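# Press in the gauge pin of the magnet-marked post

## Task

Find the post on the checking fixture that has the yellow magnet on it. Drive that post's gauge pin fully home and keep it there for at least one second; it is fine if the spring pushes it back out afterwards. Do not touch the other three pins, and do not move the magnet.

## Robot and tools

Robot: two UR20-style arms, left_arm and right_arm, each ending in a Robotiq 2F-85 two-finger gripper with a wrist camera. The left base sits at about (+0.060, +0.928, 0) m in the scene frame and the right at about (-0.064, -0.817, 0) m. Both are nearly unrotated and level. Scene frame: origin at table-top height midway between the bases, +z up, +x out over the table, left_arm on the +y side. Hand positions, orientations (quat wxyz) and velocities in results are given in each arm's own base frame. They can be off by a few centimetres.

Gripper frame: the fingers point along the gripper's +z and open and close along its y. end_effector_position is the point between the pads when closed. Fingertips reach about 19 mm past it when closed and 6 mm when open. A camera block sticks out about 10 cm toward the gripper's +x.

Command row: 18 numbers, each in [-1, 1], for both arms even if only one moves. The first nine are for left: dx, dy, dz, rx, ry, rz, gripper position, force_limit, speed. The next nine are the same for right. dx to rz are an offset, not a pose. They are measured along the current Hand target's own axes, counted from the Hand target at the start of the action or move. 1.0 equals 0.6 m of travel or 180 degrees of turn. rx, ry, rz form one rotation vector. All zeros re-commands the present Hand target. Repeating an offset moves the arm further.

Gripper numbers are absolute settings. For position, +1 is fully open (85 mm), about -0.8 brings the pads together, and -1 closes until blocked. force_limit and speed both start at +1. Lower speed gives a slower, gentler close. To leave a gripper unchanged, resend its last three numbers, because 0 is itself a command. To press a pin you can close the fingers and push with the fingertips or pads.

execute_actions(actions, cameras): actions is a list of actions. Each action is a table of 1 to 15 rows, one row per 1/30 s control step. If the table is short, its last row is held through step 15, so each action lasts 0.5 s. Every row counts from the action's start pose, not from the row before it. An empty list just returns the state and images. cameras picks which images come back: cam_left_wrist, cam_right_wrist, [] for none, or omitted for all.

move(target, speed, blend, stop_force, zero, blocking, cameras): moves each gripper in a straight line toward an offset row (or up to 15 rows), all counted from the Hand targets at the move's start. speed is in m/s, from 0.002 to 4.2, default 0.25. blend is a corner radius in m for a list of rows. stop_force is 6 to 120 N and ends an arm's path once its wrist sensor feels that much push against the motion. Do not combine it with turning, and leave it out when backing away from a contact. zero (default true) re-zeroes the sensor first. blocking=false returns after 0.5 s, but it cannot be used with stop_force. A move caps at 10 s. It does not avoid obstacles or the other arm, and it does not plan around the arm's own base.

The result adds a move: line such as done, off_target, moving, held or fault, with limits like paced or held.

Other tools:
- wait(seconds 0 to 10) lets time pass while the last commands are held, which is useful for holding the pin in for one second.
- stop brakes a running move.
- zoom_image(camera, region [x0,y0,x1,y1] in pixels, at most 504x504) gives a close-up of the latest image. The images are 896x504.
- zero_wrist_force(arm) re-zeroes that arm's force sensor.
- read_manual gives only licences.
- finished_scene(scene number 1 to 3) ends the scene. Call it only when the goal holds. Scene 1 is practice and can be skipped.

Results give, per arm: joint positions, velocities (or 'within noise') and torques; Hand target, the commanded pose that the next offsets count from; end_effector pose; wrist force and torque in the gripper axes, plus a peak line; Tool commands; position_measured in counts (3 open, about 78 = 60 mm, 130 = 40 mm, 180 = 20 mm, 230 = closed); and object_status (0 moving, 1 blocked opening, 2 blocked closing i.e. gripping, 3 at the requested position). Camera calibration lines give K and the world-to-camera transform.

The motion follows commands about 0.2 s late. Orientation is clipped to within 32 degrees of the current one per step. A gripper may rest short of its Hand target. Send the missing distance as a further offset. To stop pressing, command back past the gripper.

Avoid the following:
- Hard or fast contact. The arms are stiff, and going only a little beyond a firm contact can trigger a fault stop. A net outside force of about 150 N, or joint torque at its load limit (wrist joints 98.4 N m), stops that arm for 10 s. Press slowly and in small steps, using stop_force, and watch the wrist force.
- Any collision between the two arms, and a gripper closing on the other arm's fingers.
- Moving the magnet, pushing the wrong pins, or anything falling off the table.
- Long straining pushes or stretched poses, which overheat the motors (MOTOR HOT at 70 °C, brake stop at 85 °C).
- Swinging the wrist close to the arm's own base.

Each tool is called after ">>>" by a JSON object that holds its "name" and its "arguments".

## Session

>>> {"name": "execute_actions", "arguments": {"actions": []}}

Scene clock: 0.00 s.
left_arm: end_effector_position=(+0.3071, -0.4220, +0.1602) position_measured=3 object_status=3 end_effector_quat_wxyz=(+0.066, +0.956, -0.074, +0.275) | right_arm: end_effector_position=(+0.4900, -0.3027, +0.2369) position_measured=3 object_status=3 end_effector_quat_wxyz=(+0.548, -0.467, -0.511, -0.471)
Joint positions: left_arm=[-1.763 -1.739 2.857 -2.766 -1.003 1.555] | right_arm=[2.511 -2.074 -2.06 -2.212 2.389 -0.015]
Joint velocities: within noise
Joint torques (N m): no reading
Motor temperatures (°C): left_arm=[24 35 26 38 34 33] | right_arm=[28 35 35 36 33 38]
Wrist force (N): no reading
Wrist torque (N m): no reading
Wrist force, peak (N): no reading
Hand target: left_arm +0.3071, -0.4220, +0.1602; +0.066, +0.956, -0.074, +0.275 | right_arm +0.4900, -0.3027, +0.2369; +0.548, -0.467, -0.511, -0.471
Tool commands: left_gripper/position=+1.0 left_gripper/force_limit=+1.0 left_gripper/speed=+1.0 right_gripper/position=+1.0 right_gripper/force_limit=+1.0 right_gripper/speed=+1.0
camera_calibration:
cam_left_wrist: T_world_to_cam=[[-0.285835, -0.958093, 0.0188626, -0.30276], [-0.929607, 0.27245, -0.248197, 0.463413], [0.232657, -0.0884782, -0.968526, 0.172428], [0, 0, 0, 1]] pos_world=[0.304136, -0.401073, 0.28773]
cam_right_wrist: T_world_to_cam=[[0.978979, 0.0562001, -0.196068, -0.399553], [-0.174505, -0.266853, -0.947807, 0.238768], [-0.105588, 0.962097, -0.251436, 0.530477], [0, 0, 0, 1]] pos_world=[0.488832, -0.424199, 0.281347]

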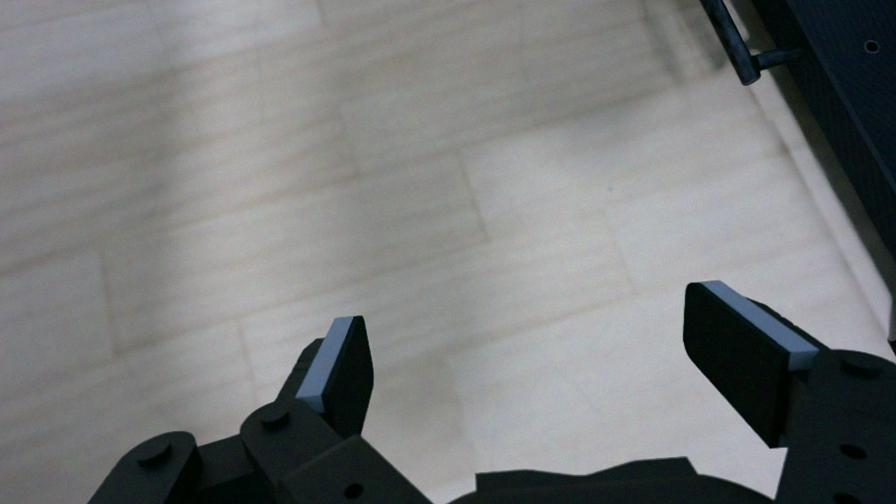

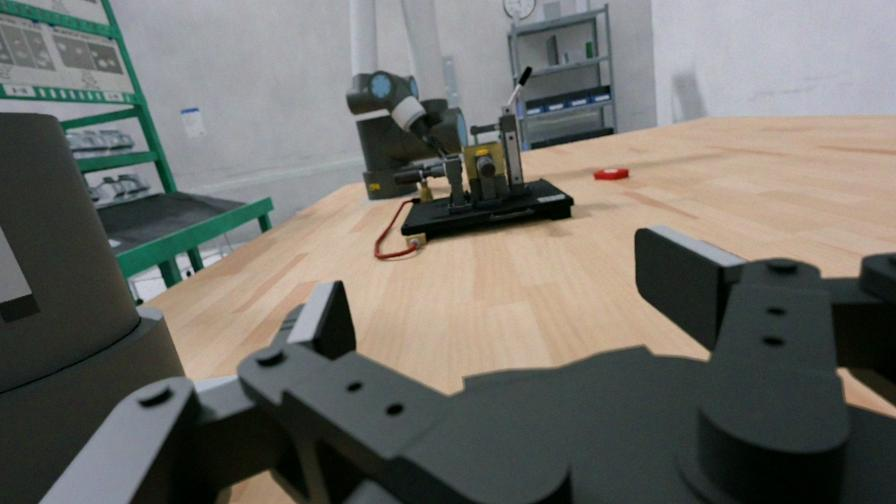

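>>> {"name": "zoom_image", "arguments": {"camera": "cam_right_wrist", "region": [340, 60, 600, 270]}}

Scaled by 1.938 from the camera's 896x504 image, which has a finer 1280x720 frame.

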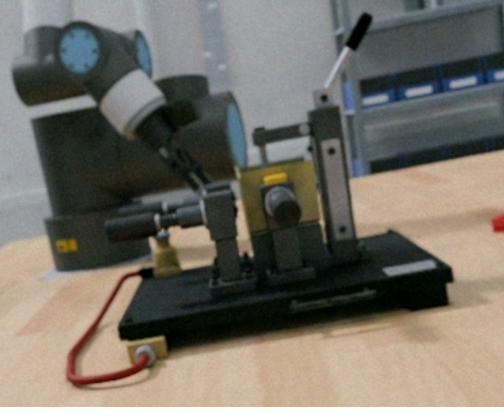

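>>> {"name": "move", "arguments": {"target": [[0,0,0,0,0,0,1,1,1,0.068,0.283,0.557,-0.02,-0.09,0,-1,1,0],[0,0,0,0,0,0,1,1,1,-0.037,0.170,0.987,-0.0402,-0.1795,0,-1,1,0]], "speed": 0.4, "blend": [0.1,0], "cameras": ["cam_right_wrist"]}}

>>> {"name": "zoom_image", "arguments": {"camera": "cam_right_wrist", "region": [300, 0, 650, 300]}}

Scene clock: 4.20 s.
left_arm: end_effector_position=(+0.3071, -0.4220, +0.1602) position_measured=3 object_status=3 end_effector_quat_wxyz=(+0.066, +0.956, -0.074, +0.275) | right_arm: end_effector_position=(+0.5192, +0.2979, +0.2369) position_measured=232 object_status=3 end_effector_quat_wxyz=(-0.354, +0.612, +0.613, +0.353)
Joint positions: left_arm=[-1.763 -1.739 2.857 -2.766 -1.003 1.555] | right_arm=[3.551 -1.932 -2.721 0.543 2.489 2.284]
Joint velocities: within noise
Joint torques (N m): left_arm=[4.76 -9.21 -58.19 -9.21 3.71 -0.73] | right_arm=[17.88 73.7 4.99 15.53 0.45 5.6]
Motor temperatures (°C): left_arm=[24 35 26 38 34 33] | right_arm=[28 35 35 36 33 38]
Wrist force (N): left_arm=[0.2 0.1 -0.1] | right_arm=[0.0 0.6 1.3]
Wrist torque (N m): left_arm=[0.03 -0.02 0.00] | right_arm=[0.48 0.14 -0.18]
Wrist force, peak (N): left_arm=[-0.1 -0.5 -0.3] | right_arm=[0.1 1.5 4.8]
Hand target: left_arm +0.3071, -0.4220, +0.1602; +0.066, +0.956, -0.074, +0.275 | right_arm +0.5192, +0.2979, +0.2369; -0.354, +0.612, +0.613, +0.353
Off the commanded pose: left_arm 0.000 m, 0 deg | right_arm 0.000 m, 0 deg.
move: done
camera_calibration:
cam_right_wrist: T_world_to_cam=[[0.984107, -0.141759, -0.106943, -0.426637], [-0.176579, -0.717564, -0.673738, 0.474569], [0.0187699, 0.681914, -0.731191, 0.0883571], [0, 0, 0, 1]] pos_world=[0.501997, 0.219802, 0.338715]
Images, in order (width x height): cam_right_wrist 896x504.

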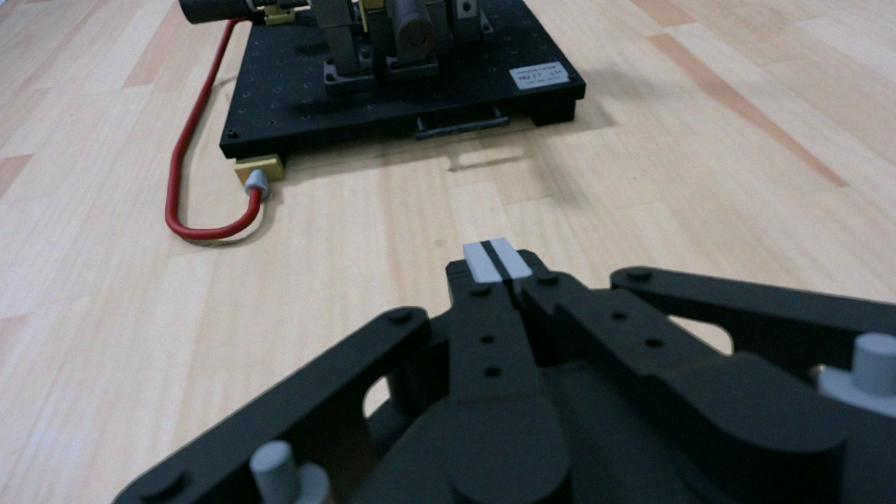

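Scaled by 1.440 from the camera's 896x504 image, which has a finer 1280x720 frame.

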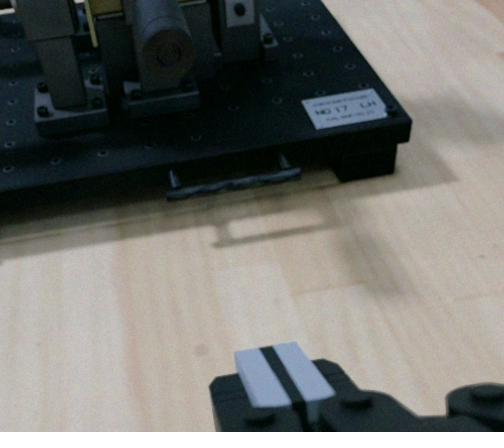

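>>> {"name": "move", "arguments": {"target": [0,0,0,0,0,0,1,1,1,0.116,-0.002,0.401,0,0,0,-1,1,0], "speed": 0.3, "cameras": ["cam_right_wrist"]}}

>>> {"name": "zoom_image", "arguments": {"camera": "cam_right_wrist", "region": [400, 60, 700, 340]}}

Scene clock: 6.13 s.
left_arm: end_effector_position=(+0.3071, -0.4220, +0.1602) position_measured=3 object_status=3 end_effector_quat_wxyz=(+0.066, +0.956, -0.074, +0.275) | right_arm: end_effector_position=(+0.5177, +0.5409, +0.1769) position_measured=232 object_status=3 end_effector_quat_wxyz=(-0.354, +0.612, +0.613, +0.353) end_effector_velocity=(+0.000, +0.001, -0.002) end_effector_angular_velocity=(-0.002, +0.000, -0.002)
Joint positions: left_arm=[-1.763 -1.739 2.857 -2.766 -1.003 1.555] | right_arm=[3.947 -2.17 -2.607 0.96 2.215 2.693]
Joint velocities: left_arm=[within noise] | right_arm=[0.003 -0.002 0 0.002 -0.005 0.002]
Joint torques (N m): left_arm=[5.24 -4.12 -59.04 -8.04 3.27 -1.28] | right_arm=[21.59 107.51 16.42 15.24 -3.46 5.5]
Motor temperatures (°C): left_arm=[24 35 26 38 34 33] | right_arm=[28 35 35 36 33 38]
Wrist force (N): left_arm=[0.0 0.0 -0.1] | right_arm=[-0.2 1.4 1.2]
Wrist torque (N m): left_arm=[0.01 0.01 0.00] | right_arm=[0.52 0.12 -0.10]
Wrist force, peak (N): left_arm=[0.4 0.1 -0.4] | right_arm=[1.2 1.7 4.4]
Hand target: left_arm +0.3071, -0.4220, +0.1602; +0.066, +0.956, -0.074, +0.275 | right_arm +0.5177, +0.5411, +0.1769; -0.354, +0.612, +0.613, +0.353
Off the commanded pose: left_arm 0.000 m, 0 deg | right_arm 0.000 m, 0 deg.
move: done
camera_calibration:
cam_right_wrist: T_world_to_cam=[[0.984105, -0.14183, -0.106875, -0.397115], [-0.176584, -0.717551, -0.67375, 0.608248], [0.01887, 0.681913, -0.73119, -0.121241], [0, 0, 0, 1]] pos_world=[0.500498, 0.462802, 0.278715]
Images, in order (width x height): cam_right_wrist 896x504.

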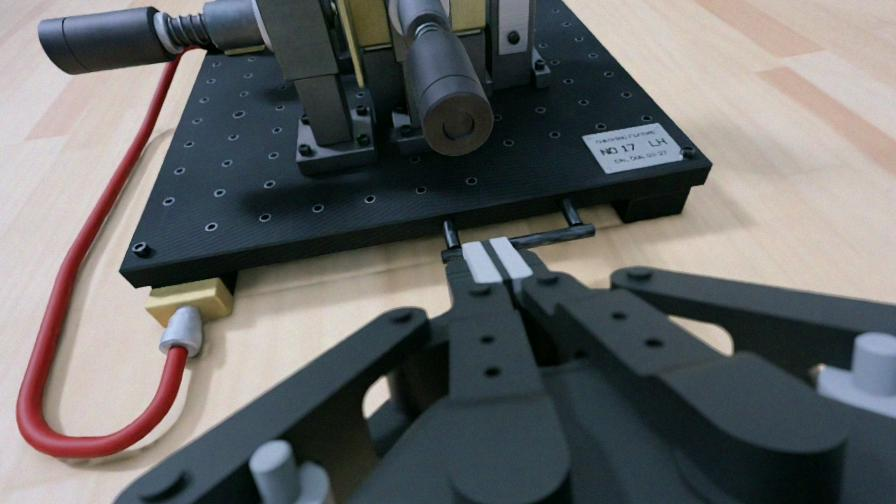

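Scaled by 1.680 from the camera's 896x504 image, which has a finer 1280x720 frame.

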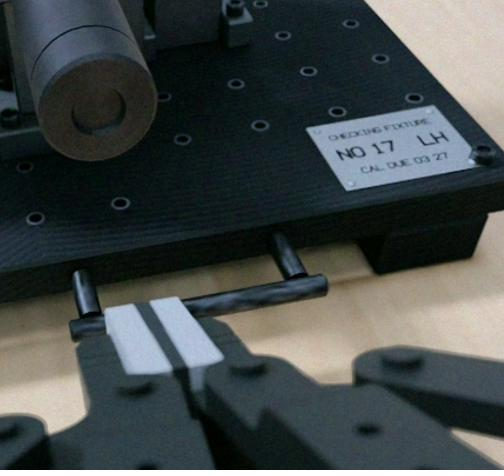

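>>> {"name": "move", "arguments": {"target": [[0,0,0,0,0,0,1,1,1,0.0432,0.0017,0.0713,0,0,0,-1,1,0],[0,0,0,0,0,0,1,1,1,0.0782,0.0017,0.132,0,0,0,-1,1,0],[0,0,0,0,0,0,1,1,1,0.0998,0.0017,0.1695,0,0,0,-1,1,0]], "speed": [0.15,0.04,0.006], "cameras": ["cam_right_wrist"], "stop_force": 30}}

>>> {"name": "wait", "arguments": {"seconds": 1.1, "cameras": []}}

Scene clock: 11.77 s.
left_arm: end_effector_position=(+0.3071, -0.4220, +0.1602) position_measured=3 object_status=3 end_effector_quat_wxyz=(+0.066, +0.956, -0.074, +0.275) | right_arm: end_effector_position=(+0.5186, +0.6490, +0.1778) position_measured=232 object_status=3 end_effector_quat_wxyz=(-0.354, +0.612, +0.613, +0.353)
Joint positions: left_arm=[-1.763 -1.739 2.857 -2.766 -1.003 1.555] | right_arm=[4.069 -2.175 -2.518 0.926 2.118 2.783]
Joint velocities: within noise
Joint torques (N m): left_arm=[10.67 -8.46 -62.32 -7.25 5.01 -0.7] | right_arm=[-5.57 125.86 24.5 11.71 5.54 -7.47]
Motor temperatures (°C): left_arm=[24 35 26 38 34 33] | right_arm=[28 35 35 36 33 38]
Wrist force (N): left_arm=[-0.1 0.0 0.0] | right_arm=[-10.4 -5.3 -33.0]
Wrist torque (N m): left_arm=[0.00 0.03 0.00] | right_arm=[0.49 0.09 -0.14]
Wrist force, peak (N): left_arm=[0.5 0.2 -0.3] | right_arm=[-17.5 -6.0 -50.1]
Hand target: left_arm +0.3071, -0.4220, +0.1602; +0.066, +0.956, -0.074, +0.275 | right_arm +0.5186, +0.6490, +0.1778; -0.354, +0.612, +0.613, +0.353 (not the last commanded pose)
Off the commanded pose: left_arm 0.000 m, 0 deg | right_arm 0.010 m, 0 deg.
move: contact (right_arm); path passed 2 of 3 targets
camera_calibration:
cam_right_wrist: T_world_to_cam=[[0.984087, -0.141901, -0.10694, -0.382603], [-0.176681, -0.717535, -0.673741, 0.686635], [0.0188718, 0.681914, -0.731188, -0.194319], [0, 0, 0, 1]] pos_world=[0.501497, 0.570902, 0.279615]
Images, in order (width x height): cam_right_wrist 896x504.

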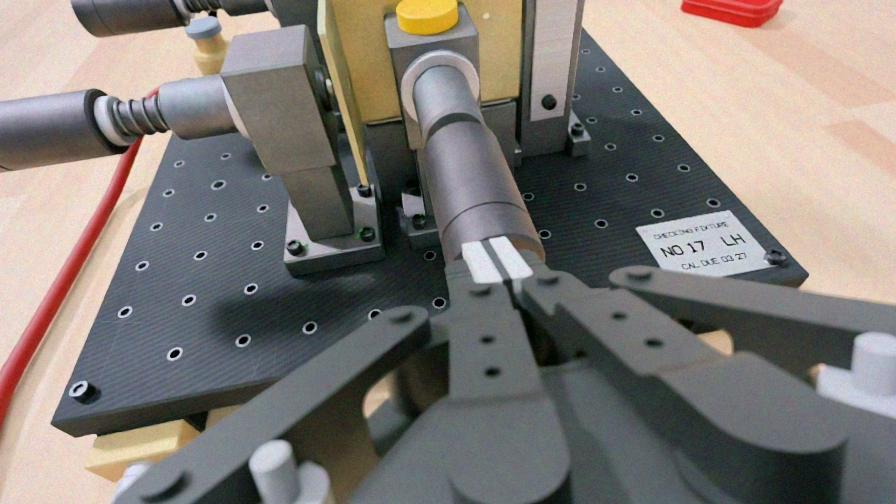

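Scene clock: 12.87 s.
left_arm: end_effector_position=(+0.3071, -0.4220, +0.1602) position_measured=3 object_status=3 end_effector_quat_wxyz=(+0.066, +0.956, -0.074, +0.275) | right_arm: end_effector_position=(+0.5186, +0.6490, +0.1778) position_measured=232 object_status=3 end_effector_quat_wxyz=(-0.354, +0.612, +0.613, +0.353)
Joint positions: left_arm=[-1.763 -1.739 2.857 -2.766 -1.003 1.555] | right_arm=[4.069 -2.175 -2.518 0.926 2.118 2.783]
Joint velocities: within noise
Joint torques (N m): left_arm=[12.11 -1.99 -63.33 -7.17 4.84 -1.24] | right_arm=[-7.98 134.12 25.24 11.71 4.7 -7.69]
Motor temperatures (°C): left_arm=[24 35 26 38 34 33] | right_arm=[28 35 35 36 33 38]
Wrist force (N): left_arm=[-0.1 0.1 -0.1] | right_arm=[-9.6 -5.5 -30.8]
Wrist torque (N m): left_arm=[0.02 0.03 0.00] | right_arm=[0.45 0.16 -0.14]
Wrist force, peak (N): left_arm=[0.2 -0.1 -0.5] | right_arm=[-10.8 -5.4 -32.2]
Hand target: left_arm +0.3071, -0.4220, +0.1602; +0.066, +0.956, -0.074, +0.275 | right_arm +0.5186, +0.6490, +0.1778; -0.354, +0.612, +0.613, +0.353 (not the last commanded pose)
Tool commands: left_gripper/position=+1.0 left_gripper/force_limit=+1.0 left_gripper/speed=+1.0 right_gripper/position=-1.0 right_gripper/force_limit=+1.0 right_gripper/speed=+0.0
Off the commanded pose: left_arm 0.000 m, 0 deg | right_arm 0.010 m, 0 deg.
wait: 1.10 s; at rest by 0.17 s
No camera images: "cameras" was empty.

>>> {"name": "finished_scene", "arguments": {"scene": 3}}

The scene is finished: the task was done.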